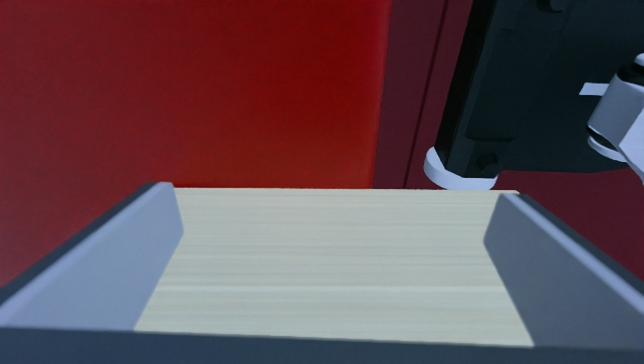

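Call:
move(target={"side": "left", "x": 0.386, "y": 0.140, "z": 0.762, "quat_wxyz": [0.9982, -0.06, 0, 0]}, cameras=[])

Call:
move(target={"side": "right", "x": 0.386, "y": -0.130, "z": 0.775, "quat_wxyz": [0.9982, 0.06, 0, 0]}, cameras=[])

Call:
move(target={"side": "left", "x": 0.386, "y": 0.126, "z": 0.762, "quat_wxyz": [0.9982, -0.06, 0, 0]}, cameras=[])

Call:
move(target={"side": "right", "x": 0.386, "y": -0.116, "z": 0.775, "quat_wxyz": [0.9982, 0.06, 0, 0]})

Call:
zoom_image(camera="head_camera", region=[200, 100, 700, 500])

Scene clock: 141.60 s.
Joint torques (N m): left_arm=[-14.88 -7.92 8.57 -2.18 0.01 -0.54 0.19] | right_arm=[-15.87 10.6 -8.01 -2.17 -0.2 -0.18 0.19]
External joint torques (N m): left_arm=[0.51 -0.61 0.91 0.82 -0.08 -0.26 0.19] | right_arm=[-0.84 2.19 0.2 0.04 -0.33 0.04 0.19]
Motor temperatures (°C): left_arm=[31 28 32 35 34 32 37] | right_arm=[34 30 32 30 35 36 34]
Wrist force (N): left_arm=[0.8 2.5 -7.7] | right_arm=[-1.3 -0.1 -4.9]
Wrist torque (N m): left_arm=[-0.40 0.19 0.10] | right_arm=[0.00 -0.04 -0.08]
Wrist force, peak (N): left_arm=[0.8 1.9 -9.1] | right_arm=[-0.8 -0.1 -5.8]
move: done
base_odometry: x=+0.535 y=+1.227 heading=+0.001
lidar_m: 0.33 1.03 1.32 3.39 2.37 1.69 1.57 1.64 2.18 1.11 0.73 0.88
base_status: not commanded
joint_positions: torso_squat_rad=+0.050 torso_shift_rad=+0.100 torso_pitch_rad=+0.700 torso_yaw_rad=+0.000 left_shoulder_pitch_rad=+1.586 left_shoulder_roll_rad=+2.856 left_shoulder_yaw_rad=+1.564 left_elbow_rad=-1.627 left_forearm_roll_rad=+1.093 left_wrist_pitch_rad=+0.835 left_hand_roll_rad=+1.264 left_gripper_m=+0.099 right_shoulder_pitch_rad=+1.462 right_shoulder_roll_rad=-2.631 right_shoulder_yaw_rad=-1.584 right_elbow_rad=-1.882 right_forearm_roll_rad=-1.208 right_wrist_pitch_rad=+0.925 right_hand_roll_rad=-1.254 right_gripper_m=+0.099 head_pan_rad=+0.000 head_tilt_rad=+0.600
joint_status: all done
wheel_motors_off: 0
motor_effort: left_wheel=-2(3) right_wheel=+2(4)
chest: x=+0.0411 y=+0.0001 z=+1.2128 quat_wxyz=(+0.939, +0.000, +0.343, +0.000) (m; base frame)
left_hand: x=+0.3859 y=+0.1399 z=+0.7622 quat_wxyz=(+0.998, -0.060, +0.000, +0.000) (m; base frame)
left_hand_status: reached (checked arc, planned for 0.6 s): 0 mm and 0.0 deg off.
right_hand: x=+0.3919 y=-0.1649 z=+0.8400 quat_wxyz=(+0.998, +0.060, +0.000, +0.000) (m; base frame)
pictures: none
No camera images: "cameras" was empty.

Scene clock: 142.47 s.
Joint torques (N m): left_arm=[-14.39 -7.59 8.55 -2.71 -0.01 -0.47 0.2] | right_arm=[-16.08 9.4 -6.71 -2.47 -0.07 -0.18 -0.31]
External joint torques (N m): left_arm=[1 -0.29 0.89 0.29 -0.09 -0.2 0.21] | right_arm=[-0.32 2.03 0.88 0.18 -0.2 0.05 -0.31]
Motor temperatures (°C): left_arm=[31 28 32 35 34 32 37] | right_arm=[34 30 32 30 35 36 34]
Wrist force (N): left_arm=[0.9 1.9 -7.4] | right_arm=[-1.1 -0.2 -5.0]
Wrist torque (N m): left_arm=[-0.34 0.19 0.08] | right_arm=[0.03 -0.04 -0.09]
Wrist force, peak (N): left_arm=[0.9 1.8 -8.3] | right_arm=[-1.4 0.3 -6.2]
move: done
base_odometry: x=+0.535 y=+1.227 heading=+0.001
lidar_m: 0.35 1.04 1.32 3.41 2.37 1.69 1.58 1.63 2.19 1.14 0.72 0.89
base_status: not commanded
joint_positions: torso_squat_rad=+0.050 torso_shift_rad=+0.100 torso_pitch_rad=+0.700 torso_yaw_rad=+0.000 left_shoulder_pitch_rad=+1.585 left_shoulder_roll_rad=+2.856 left_shoulder_yaw_rad=+1.564 left_elbow_rad=-1.627 left_forearm_roll_rad=+1.093 left_wrist_pitch_rad=+0.835 left_hand_roll_rad=+1.264 left_gripper_m=+0.099 right_shoulder_pitch_rad=+1.540 right_shoulder_roll_rad=-2.854 right_shoulder_yaw_rad=-1.545 right_elbow_rad=-1.669 right_forearm_roll_rad=-1.101 right_wrist_pitch_rad=+0.857 right_hand_roll_rad=-1.307 right_gripper_m=+0.099 head_pan_rad=+0.000 head_tilt_rad=+0.600
joint_status: all done
wheel_motors_off: 0
motor_effort: left_wheel=-1(3) right_wheel=+3(3)
chest: x=+0.0411 y=+0.0001 z=+1.2128 quat_wxyz=(+0.939, +0.000, +0.343, +0.000) (m; base frame)
left_hand: x=+0.3860 y=+0.1400 z=+0.7622 quat_wxyz=(+0.998, -0.060, +0.000, +0.000) (m; base frame)
right_hand: x=+0.3859 y=-0.1298 z=+0.7751 quat_wxyz=(+0.998, +0.060, +0.000, +0.000) (m; base frame)
right_hand_status: reached (checked arc, planned for 0.5 s): 0 mm and 0.0 deg off.
pictures: none
No camera images: "cameras" was empty.

Scene clock: 143.07 s.
Joint torques (N m): left_arm=[-15.18 -6.25 9.71 -3.17 0.29 -0.81 0.09] | right_arm=[-16.28 9.47 -6.98 -2.47 0.04 -0.19 -0.1]
External joint torques (N m): left_arm=[0.48 0.62 1.98 -0.07 0.2 -0.53 0.09] | right_arm=[-0.52 2.1 0.6 0.19 -0.09 0.04 -0.1]
Motor temperatures (°C): left_arm=[31 28 32 35 34 32 37] | right_arm=[34 30 32 30 35 36 34]
Wrist force (N): left_arm=[1.2 1.5 -7.5] | right_arm=[-1.0 -0.2 -4.9]
Wrist torque (N m): left_arm=[-0.31 0.25 0.06] | right_arm=[0.00 -0.02 -0.07]
Wrist force, peak (N): left_arm=[0.6 14.8 -2.7] | right_arm=[-0.9 0.1 -5.7]
move: done
base_odometry: x=+0.535 y=+1.227 heading=+0.001
lidar_m: 0.34 1.03 1.31 3.40 2.37 1.69 1.57 1.62 2.18 1.12 0.72 0.88
base_status: not commanded
joint_positions: torso_squat_rad=+0.050 torso_shift_rad=+0.100 torso_pitch_rad=+0.700 torso_yaw_rad=+0.000 left_shoulder_pitch_rad=+1.576 left_shoulder_roll_rad=+2.892 left_shoulder_yaw_rad=+1.567 left_elbow_rad=-1.616 left_forearm_roll_rad=+1.086 left_wrist_pitch_rad=+0.854 left_hand_roll_rad=+1.287 left_gripper_m=+0.099 right_shoulder_pitch_rad=+1.541 right_shoulder_roll_rad=-2.854 right_shoulder_yaw_rad=-1.545 right_elbow_rad=-1.669 right_forearm_roll_rad=-1.101 right_wrist_pitch_rad=+0.857 right_hand_roll_rad=-1.307 right_gripper_m=+0.099 head_pan_rad=+0.000 head_tilt_rad=+0.600
joint_status: all done
wheel_motors_off: 0
motor_effort: left_wheel=-2(3) right_wheel=+1(3)
chest: x=+0.0411 y=+0.0001 z=+1.2128 quat_wxyz=(+0.939, +0.000, +0.343, +0.000) (m; base frame)
left_hand: x=+0.3858 y=+0.1263 z=+0.7624 quat_wxyz=(+0.998, -0.060, +0.000, +0.000) (m; base frame)
left_hand_status: reached (checked arc, planned for 0.2 s): 1 mm and 0.0 deg off.
right_hand: x=+0.3859 y=-0.1299 z=+0.7750 quat_wxyz=(+0.998, +0.060, +0.000, +0.000) (m; base frame)
pictures: none
No camera images: "cameras" was empty.

Scene clock: 143.77 s.
Joint torques (N m): left_arm=[-19.39 5.38 16.94 -8.65 1.91 -6.97 1.56] | right_arm=[-21.62 -9.62 -15.25 -10.49 -1.84 -8.11 -1.59]
External joint torques (N m): left_arm=[-3.75 12.31 9.23 -5.58 1.82 -6.7 1.56] | right_arm=[-5.61 -16.66 -7.61 -7.79 -1.98 -7.9 -1.59]
Motor temperatures (°C): left_arm=[31 28 32 35 34 32 37] | right_arm=[34 30 32 30 35 36 34]
Wrist force (N): left_arm=[-1.1 31.7 -1.9] | right_arm=[-3.8 -37.7 7.1]
Wrist torque (N m): left_arm=[-0.91 0.29 -1.71] | right_arm=[0.83 0.54 1.75]
Wrist force, peak (N): left_arm=[-3.1 39.7 0.5] | right_arm=[-3.7 -48.4 9.6]
move: done
base_odometry: x=+0.535 y=+1.227 heading=+0.001
lidar_m: 0.35 1.03 1.32 3.39 2.37 1.69 1.58 1.64 2.18 1.13 0.72 0.87
base_status: not commanded
joint_positions: torso_squat_rad=+0.050 torso_shift_rad=+0.100 torso_pitch_rad=+0.700 torso_yaw_rad=+0.000 left_shoulder_pitch_rad=+1.577 left_shoulder_roll_rad=+2.889 left_shoulder_yaw_rad=+1.566 left_elbow_rad=-1.615 left_forearm_roll_rad=+1.085 left_wrist_pitch_rad=+0.855 left_hand_roll_rad=+1.287 left_gripper_m=+0.099 right_shoulder_pitch_rad=+1.533 right_shoulder_roll_rad=-2.886 right_shoulder_yaw_rad=-1.547 right_elbow_rad=-1.656 right_forearm_roll_rad=-1.095 right_wrist_pitch_rad=+0.878 right_hand_roll_rad=-1.329 right_gripper_m=+0.099 head_pan_rad=+0.000 head_tilt_rad=+0.600
joint_status: all done
wheel_motors_off: 0
motor_effort: left_wheel=-3(5) right_wheel=+5(6)
chest: x=+0.0410 y=+0.0000 z=+1.2129 quat_wxyz=(+0.939, +0.000, +0.343, +0.000) (m; base frame)
left_hand: x=+0.3858 y=+0.1292 z=+0.7617 quat_wxyz=(+0.998, -0.057, +0.000, +0.001) (m; base frame)
right_hand: x=+0.3862 y=-0.1203 z=+0.7746 quat_wxyz=(+0.998, +0.057, +0.000, -0.002) (m; base frame)
right_hand_status: reached (checked arc, planned for 0.2 s): 4 mm and 0.4 deg off.
pictures: head_camera, left_wrist_camera, right_wrist_camera
camera_calibration:
head_camera: T_world_to_cam=[[-0.0190213, -0.9995, -0.0252473, 0.036739], [-0.946387, 0.0261436, -0.321975, 0.663496], [0.322475, 0.0177693, -0.946411, 1.16425], [0, 0, 0, 1]] pos_world=[0.253181, -0.00131362, 1.31642]
left_wrist_camera: T_world_to_cam=[[0.999551, 0.0273422, -0.0122239, -0.380407], [0.0295113, -0.829507, 0.557716, -0.299988], [0.00510933, -0.557827, -0.829942, 0.774777], [0, 0, 0, 1]] pos_world=[0.385131, 0.19375, 0.805677]
right_wrist_camera: T_world_to_cam=[[-0.999319, -0.0223082, -0.0294039, 0.404754], [-0.0355056, 0.798606, 0.600805, -0.328501], [0.0100793, 0.60144, -0.798854, 0.759461], [0, 0, 0, 1]] pos_world=[0.38516, -0.185398, 0.815965]

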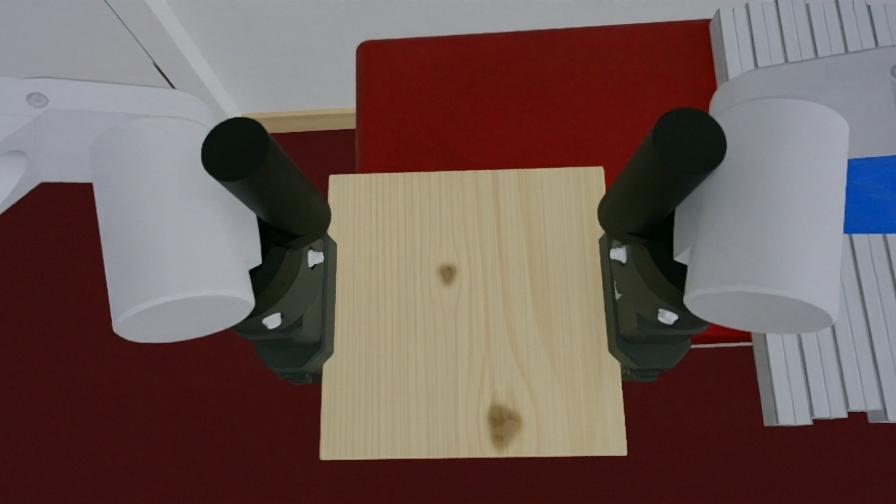

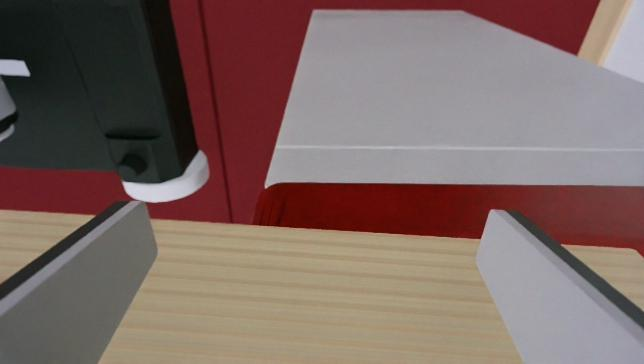

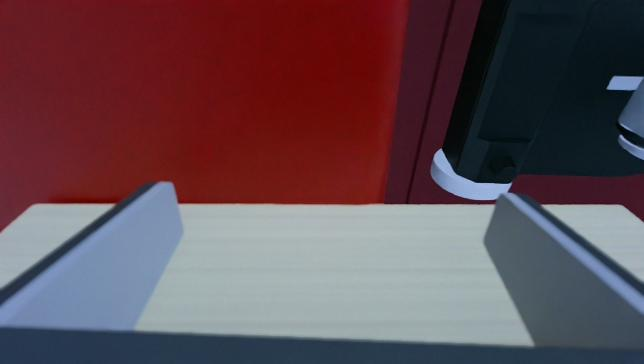

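Scaled by 1.008 from the camera's 896x504 image, which has a finer 1280x720 frame.

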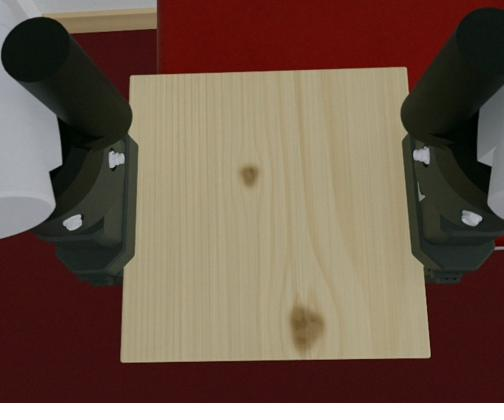

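Call:
move(target={"side": "left", "x": 0.386, "y": 0.122, "z": 0.763, "quat_wxyz": [0.9982, -0.06, 0, 0]}, cameras=[])

Call:
move(target={"side": "right", "x": 0.386, "y": -0.112, "z": 0.776, "quat_wxyz": [0.9982, 0.06, 0, 0]}, cameras=["head_camera"])

Scene clock: 145.90 s.
Joint torques (N m): left_arm=[-22.19 12.83 22.01 -11.33 2.8 -10.8 2.5] | right_arm=[-22.24 -11.5 -16.83 -12.19 -2.32 -9.32 -1.91]
External joint torques (N m): left_arm=[-6.49 19.67 14.29 -8.26 2.71 -10.54 2.5] | right_arm=[-6.24 -18.54 -9.2 -9.5 -2.45 -9.11 -1.91]
Motor temperatures (°C): left_arm=[31 28 32 35 34 33 37] | right_arm=[34 30 32 30 35 37 34]
Wrist force (N): left_arm=[-4.2 50.1 5.5] | right_arm=[-2.7 -43.2 5.6]
Wrist torque (N m): left_arm=[-1.42 0.40 -2.63] | right_arm=[0.88 0.53 2.25]
Wrist force, peak (N): left_arm=[-5.0 54.9 6.7] | right_arm=[-2.8 -47.5 5.0]
move: done
base_odometry: x=+0.535 y=+1.227 heading=+0.001
lidar_m: 0.34 1.02 1.31 3.40 2.37 1.70 1.56 1.63 2.18 1.13 0.71 0.88
base_status: not commanded
joint_positions: torso_squat_rad=+0.050 torso_shift_rad=+0.100 torso_pitch_rad=+0.700 torso_yaw_rad=+0.000 left_shoulder_pitch_rad=+1.574 left_shoulder_roll_rad=+2.897 left_shoulder_yaw_rad=+1.566 left_elbow_rad=-1.612 left_forearm_roll_rad=+1.084 left_wrist_pitch_rad=+0.863 left_hand_roll_rad=+1.293 left_gripper_m=+0.099 right_shoulder_pitch_rad=+1.533 right_shoulder_roll_rad=-2.885 right_shoulder_yaw_rad=-1.547 right_elbow_rad=-1.655 right_forearm_roll_rad=-1.095 right_wrist_pitch_rad=+0.878 right_hand_roll_rad=-1.329 right_gripper_m=+0.099 head_pan_rad=+0.000 head_tilt_rad=+0.600
joint_status: all done
wheel_motors_off: 0
motor_effort: left_wheel=-1(2) right_wheel=+3(6)
chest: x=+0.0409 y=+0.0001 z=+1.2129 quat_wxyz=(+0.939, +0.000, +0.343, +0.000) (m; base frame)
left_hand: x=+0.3859 y=+0.1272 z=+0.7618 quat_wxyz=(+0.998, -0.055, +0.000, +0.002) (m; base frame)
left_hand_status: reached (checked arc, planned for 0.1 s): 5 mm and 0.6 deg off.
right_hand: x=+0.3862 y=-0.1208 z=+0.7745 quat_wxyz=(+0.998, +0.056, +0.000, -0.002) (m; base frame)
pictures: none
No camera images: "cameras" was empty.

Scene clock: 146.43 s.
Joint torques (N m): left_arm=[-22.89 15.75 23.39 -13.31 3.48 -11.93 2.81] | right_arm=[-25.7 -19.34 -22.12 -14.33 -2.7 -13.34 -3.08]
External joint torques (N m): left_arm=[-7.19 22.6 15.67 -10.24 3.4 -11.68 2.81] | right_arm=[-9.62 -26.29 -14.47 -11.62 -2.84 -13.13 -3.08]
Motor temperatures (°C): left_arm=[31 28 32 36 34 33 37] | right_arm=[34 30 32 30 35 37 34]
Wrist force (N): left_arm=[-1.6 54.6 3.2] | right_arm=[-7.0 -62.6 12.4]
Wrist torque (N m): left_arm=[-1.49 0.47 -2.97] | right_arm=[1.37 0.72 3.35]
Wrist force, peak (N): left_arm=[-1.9 57.4 3.9] | right_arm=[-7.3 -66.6 14.9]
move: done
base_odometry: x=+0.535 y=+1.227 heading=+0.001
lidar_m: 0.35 1.03 1.33 3.40 2.36 1.68 1.56 1.62 2.17 1.13 0.73 0.87
base_status: not commanded
joint_positions: torso_squat_rad=+0.050 torso_shift_rad=+0.100 torso_pitch_rad=+0.699 torso_yaw_rad=+0.000 left_shoulder_pitch_rad=+1.574 left_shoulder_roll_rad=+2.896 left_shoulder_yaw_rad=+1.565 left_elbow_rad=-1.611 left_forearm_roll_rad=+1.084 left_wrist_pitch_rad=+0.863 left_hand_roll_rad=+1.293 left_gripper_m=+0.099 right_shoulder_pitch_rad=+1.530 right_shoulder_roll_rad=-2.895 right_shoulder_yaw_rad=-1.548 right_elbow_rad=-1.651 right_forearm_roll_rad=-1.095 right_wrist_pitch_rad=+0.886 right_hand_roll_rad=-1.335 right_gripper_m=+0.099 head_pan_rad=+0.000 head_tilt_rad=+0.600
joint_status: all done
wheel_motors_off: 0
motor_effort: left_wheel=-1(2) right_wheel=+4(7)
chest: x=+0.0408 y=+0.0000 z=+1.2129 quat_wxyz=(+0.939, +0.000, +0.343, +0.000) (m; base frame)
left_hand: x=+0.3860 y=+0.1278 z=+0.7617 quat_wxyz=(+0.999, -0.054, +0.000, +0.002) (m; base frame)
right_hand: x=+0.3863 y=-0.1186 z=+0.7745 quat_wxyz=(+0.999, +0.054, +0.000, -0.003) (m; base frame)
right_hand_status: reached (checked arc, planned for 0.1 s): 7 mm and 0.8 deg off.
pictures: head_camera
camera_calibration:
head_camera: T_world_to_cam=[[-0.019002, -0.999501, -0.025236, 0.0367428], [-0.946312, 0.0261259, -0.322198, 0.663643], [0.322697, 0.0177586, -0.946336, 1.16425], [0, 0, 0, 1]] pos_world=[0.253011, -0.00128927, 1.31652]

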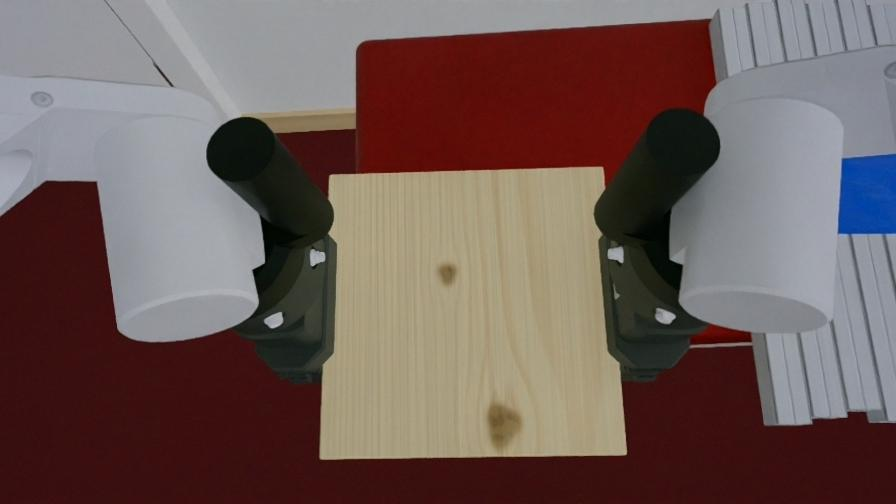

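Call:
move(joints={"torso_pitch_rad": 0.66}, min_time_s=2, cameras=["head_camera", "left_wrist_camera"])

Scene clock: 152.53 s.
Joint torques (N m): left_arm=[-24.49 15.37 25.34 -15.75 4.49 -11.98 2.85] | right_arm=[-26.71 -18.59 -22.36 -15.8 -3.84 -11.31 -2.89]
External joint torques (N m): left_arm=[-8.23 22.38 17.34 -12.98 4.46 -11.71 2.85] | right_arm=[-10.1 -25.68 -14.46 -13.38 -4.03 -11.08 -2.89]
Motor temperatures (°C): left_arm=[31 28 32 36 34 34 38] | right_arm=[35 30 32 30 35 38 34]
Wrist force (N): left_arm=[2.6 53.8 -13.1] | right_arm=[-0.9 -51.3 -8.4]
Wrist torque (N m): left_arm=[-1.12 0.08 -2.79] | right_arm=[0.80 -0.09 2.76]
Wrist force, peak (N): left_arm=[2.4 54.4 -12.8] | right_arm=[-6.7 -62.8 12.8]
move: done
base_odometry: x=+0.535 y=+1.227 heading=+0.001
lidar_m: 0.34 1.03 1.32 3.42 2.38 1.68 1.58 1.63 2.16 1.13 0.73 0.87
base_status: not commanded
joint_positions: torso_squat_rad=+0.050 torso_shift_rad=+0.100 torso_pitch_rad=+0.661 torso_yaw_rad=+0.000 left_shoulder_pitch_rad=+1.575 left_shoulder_roll_rad=+2.896 left_shoulder_yaw_rad=+1.565 left_elbow_rad=-1.610 left_forearm_roll_rad=+1.084 left_wrist_pitch_rad=+0.863 left_hand_roll_rad=+1.293 left_gripper_m=+0.099 right_shoulder_pitch_rad=+1.530 right_shoulder_roll_rad=-2.895 right_shoulder_yaw_rad=-1.547 right_elbow_rad=-1.650 right_forearm_roll_rad=-1.095 right_wrist_pitch_rad=+0.886 right_hand_roll_rad=-1.335 right_gripper_m=+0.099 head_pan_rad=+0.000 head_tilt_rad=+0.600
joint_status: all done
wheel_motors_off: 0
motor_effort: left_wheel=-1(2) right_wheel=+6(8)
chest: x=+0.0317 y=+0.0000 z=+1.2205 quat_wxyz=(+0.946, +0.000, +0.324, +0.000) (m; base frame)
left_hand: x=+0.3942 y=+0.1282 z=+0.7828 quat_wxyz=(+0.998, -0.054, -0.019, +0.001) (m; base frame)
right_hand: x=+0.3941 y=-0.1186 z=+0.7958 quat_wxyz=(+0.998, +0.054, -0.019, -0.002) (m; base frame)
pictures: head_camera, left_wrist_camera
camera_calibration:
head_camera: T_world_to_cam=[[-0.0179636, -0.999501, -0.0259865, 0.0376444], [-0.933054, 0.0260978, -0.358789, 0.70171], [0.359288, 0.0178017, -0.933057, 1.15696], [0, 0, 0, 1]] pos_world=[0.239727, -0.00128332, 1.33226]
left_wrist_camera: T_world_to_cam=[[0.999203, 0.0297941, 0.0265695, -0.419103], [0.0101274, -0.832979, 0.553211, -0.301219], [0.0386143, -0.552501, -0.832617, 0.779861], [0, 0, 0, 1]] pos_world=[0.391706, 0.192451, 0.827099]

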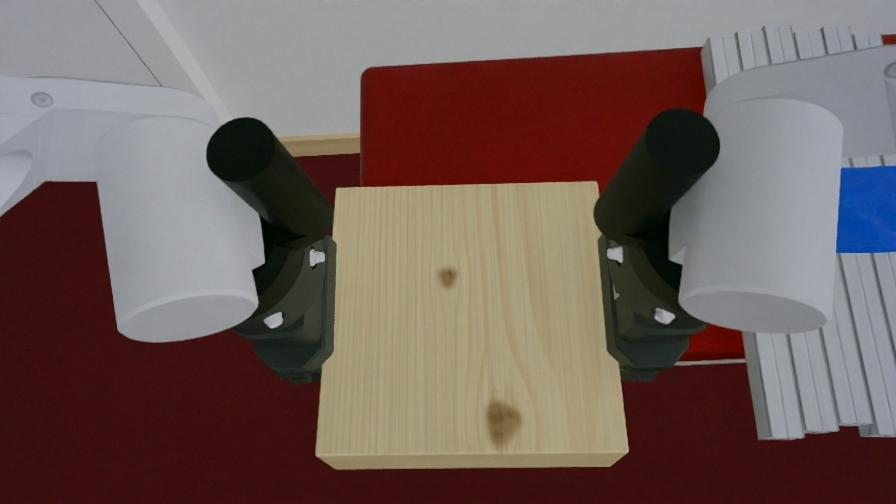

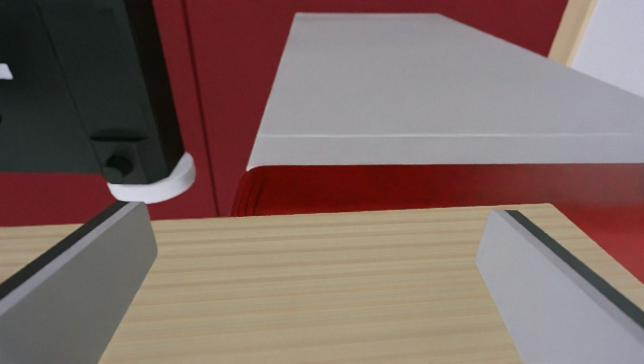

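Call:
move(joints={"torso_pitch_rad": 0.60}, min_time_s=2, cameras=["head_camera"])

Call:
move(base={"x_m_s": -0.1, "for_s": 2.5}, cameras=["head_camera"])

Scene clock: 156.97 s.
Joint torques (N m): left_arm=[-25.69 15.16 25.94 -15.48 4.5 -11.99 2.85] | right_arm=[-27.54 -18.17 -22.98 -15.53 -3.7 -11.33 -2.93]
External joint torques (N m): left_arm=[-8.6 22.39 17.53 -13.16 4.56 -11.68 2.85] | right_arm=[-10.17 -25.44 -14.71 -13.55 -3.98 -11.09 -2.93]
Motor temperatures (°C): left_arm=[31 28 32 36 34 35 38] | right_arm=[35 30 32 31 36 39 34]
Wrist force (N): left_arm=[1.4 53.4 -13.2] | right_arm=[-2.0 -51.2 -8.0]
Wrist torque (N m): left_arm=[-1.18 -0.08 -2.78] | right_arm=[0.79 -0.18 2.72]
Wrist force, peak (N): left_arm=[2.8 55.0 -13.6] | right_arm=[-1.0 -52.3 -8.2]
move: done
base_odometry: x=+0.535 y=+1.227 heading=+0.001
lidar_m: 0.35 1.01 1.30 3.41 2.36 1.69 1.58 1.62 2.20 1.12 0.74 0.87
base_status: not commanded
joint_positions: torso_squat_rad=+0.050 torso_shift_rad=+0.100 torso_pitch_rad=+0.601 torso_yaw_rad=+0.000 left_shoulder_pitch_rad=+1.575 left_shoulder_roll_rad=+2.896 left_shoulder_yaw_rad=+1.565 left_elbow_rad=-1.610 left_forearm_roll_rad=+1.084 left_wrist_pitch_rad=+0.863 left_hand_roll_rad=+1.293 left_gripper_m=+0.099 right_shoulder_pitch_rad=+1.530 right_shoulder_roll_rad=-2.895 right_shoulder_yaw_rad=-1.547 right_elbow_rad=-1.650 right_forearm_roll_rad=-1.095 right_wrist_pitch_rad=+0.886 right_hand_roll_rad=-1.335 right_gripper_m=+0.099 head_pan_rad=+0.000 head_tilt_rad=+0.600
joint_status: all done
wheel_motors_off: 0
motor_effort: left_wheel=-1(2) right_wheel=+6(7)
chest: x=+0.0168 y=+0.0000 z=+1.2314 quat_wxyz=(+0.955, +0.000, +0.296, +0.000) (m; base frame)
left_hand: x=+0.4048 y=+0.1282 z=+0.8162 quat_wxyz=(+0.997, -0.054, -0.049, -0.001) (m; base frame)
right_hand: x=+0.4039 y=-0.1185 z=+0.8292 quat_wxyz=(+0.997, +0.054, -0.049, +0.000) (m; base frame)
pictures: head_camera
camera_calibration:
head_camera: T_world_to_cam=[[-0.0163701, -0.999501, -0.0270161, 0.0389015], [-0.909881, 0.0260938, -0.414048, 0.759327], [0.414546, 0.0178034, -0.909854, 1.14304], [0, 0, 0, 1]] pos_world=[0.21769, -0.00128177, 1.35545]

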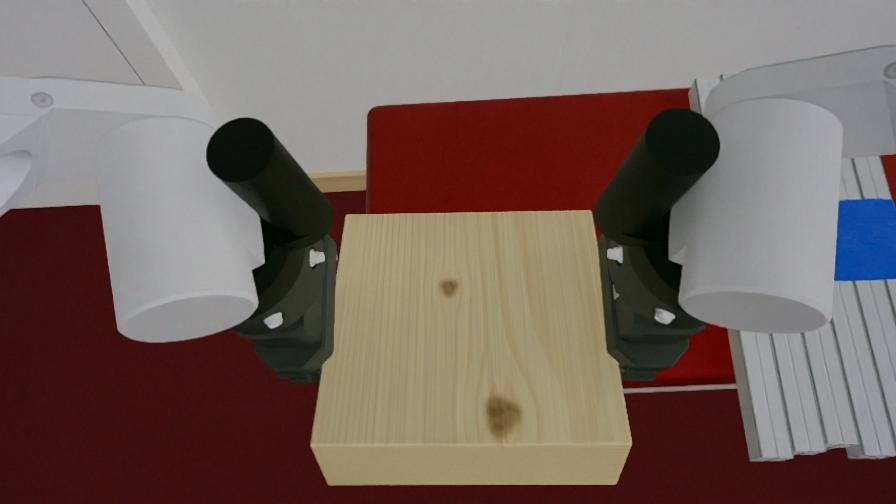

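Scene clock: 160.03 s.
Joint torques (N m): left_arm=[-27.06 14.5 27.03 -15.27 4.3 -11.64 2.89] | right_arm=[-29.52 -15.93 -22.9 -15.18 -3.7 -11.13 -2.89]
External joint torques (N m): left_arm=[-9.98 21.72 18.62 -12.94 4.36 -11.33 2.89] | right_arm=[-12.15 -23.2 -14.63 -13.19 -3.98 -10.88 -2.9]
Motor temperatures (°C): left_arm=[31 28 32 36 34 35 38] | right_arm=[35 31 32 31 36 39 34]
Wrist force (N): left_arm=[0.7 50.9 -12.9] | right_arm=[-2.7 -49.4 -12.1]
Wrist torque (N m): left_arm=[-1.04 -0.13 -2.74] | right_arm=[0.26 -0.46 2.72]
Wrist force, peak (N): left_arm=[-3.1 54.9 -13.6] | right_arm=[-4.5 -51.8 -11.6]
move: done
base_odometry: x=+0.285 y=+1.226 heading=+0.000
lidar_m: 0.59 1.24 1.66 4.30 1.99 1.43 1.32 1.37 1.83 1.93 0.88 0.88
base_status: done (sent for 2.5 of 2.5 s)
joint_positions: torso_squat_rad=+0.050 torso_shift_rad=+0.100 torso_pitch_rad=+0.601 torso_yaw_rad=+0.000 left_shoulder_pitch_rad=+1.575 left_shoulder_roll_rad=+2.896 left_shoulder_yaw_rad=+1.564 left_elbow_rad=-1.610 left_forearm_roll_rad=+1.084 left_wrist_pitch_rad=+0.863 left_hand_roll_rad=+1.293 left_gripper_m=+0.099 right_shoulder_pitch_rad=+1.531 right_shoulder_roll_rad=-2.895 right_shoulder_yaw_rad=-1.547 right_elbow_rad=-1.650 right_forearm_roll_rad=-1.095 right_wrist_pitch_rad=+0.886 right_hand_roll_rad=-1.335 right_gripper_m=+0.099 head_pan_rad=+0.000 head_tilt_rad=+0.600
joint_status: not commanded
wheel_motors_off: 0
motor_effort: left_wheel=-4(22) right_wheel=+6(29)
chest: x=+0.0168 y=+0.0000 z=+1.2314 quat_wxyz=(+0.955, +0.000, +0.296, +0.000) (m; base frame)
left_hand: x=+0.4046 y=+0.1283 z=+0.8160 quat_wxyz=(+0.997, -0.054, -0.049, -0.001) (m; base frame)
right_hand: x=+0.4036 y=-0.1184 z=+0.8290 quat_wxyz=(+0.997, +0.054, -0.049, +0.000) (m; base frame)
pictures: head_camera
camera_calibration:
head_camera: T_world_to_cam=[[-0.0163546, -0.999501, -0.0270264, 0.0389143], [-0.909858, 0.026085, -0.414099, 0.759401], [0.414597, 0.0178178, -0.909831, 1.14302], [0, 0, 0, 1]] pos_world=[0.217692, -0.00128005, 1.35547]

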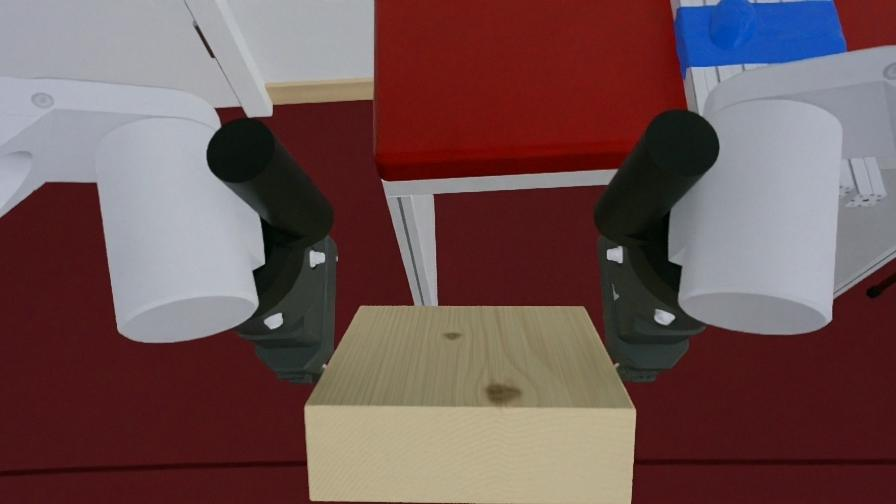

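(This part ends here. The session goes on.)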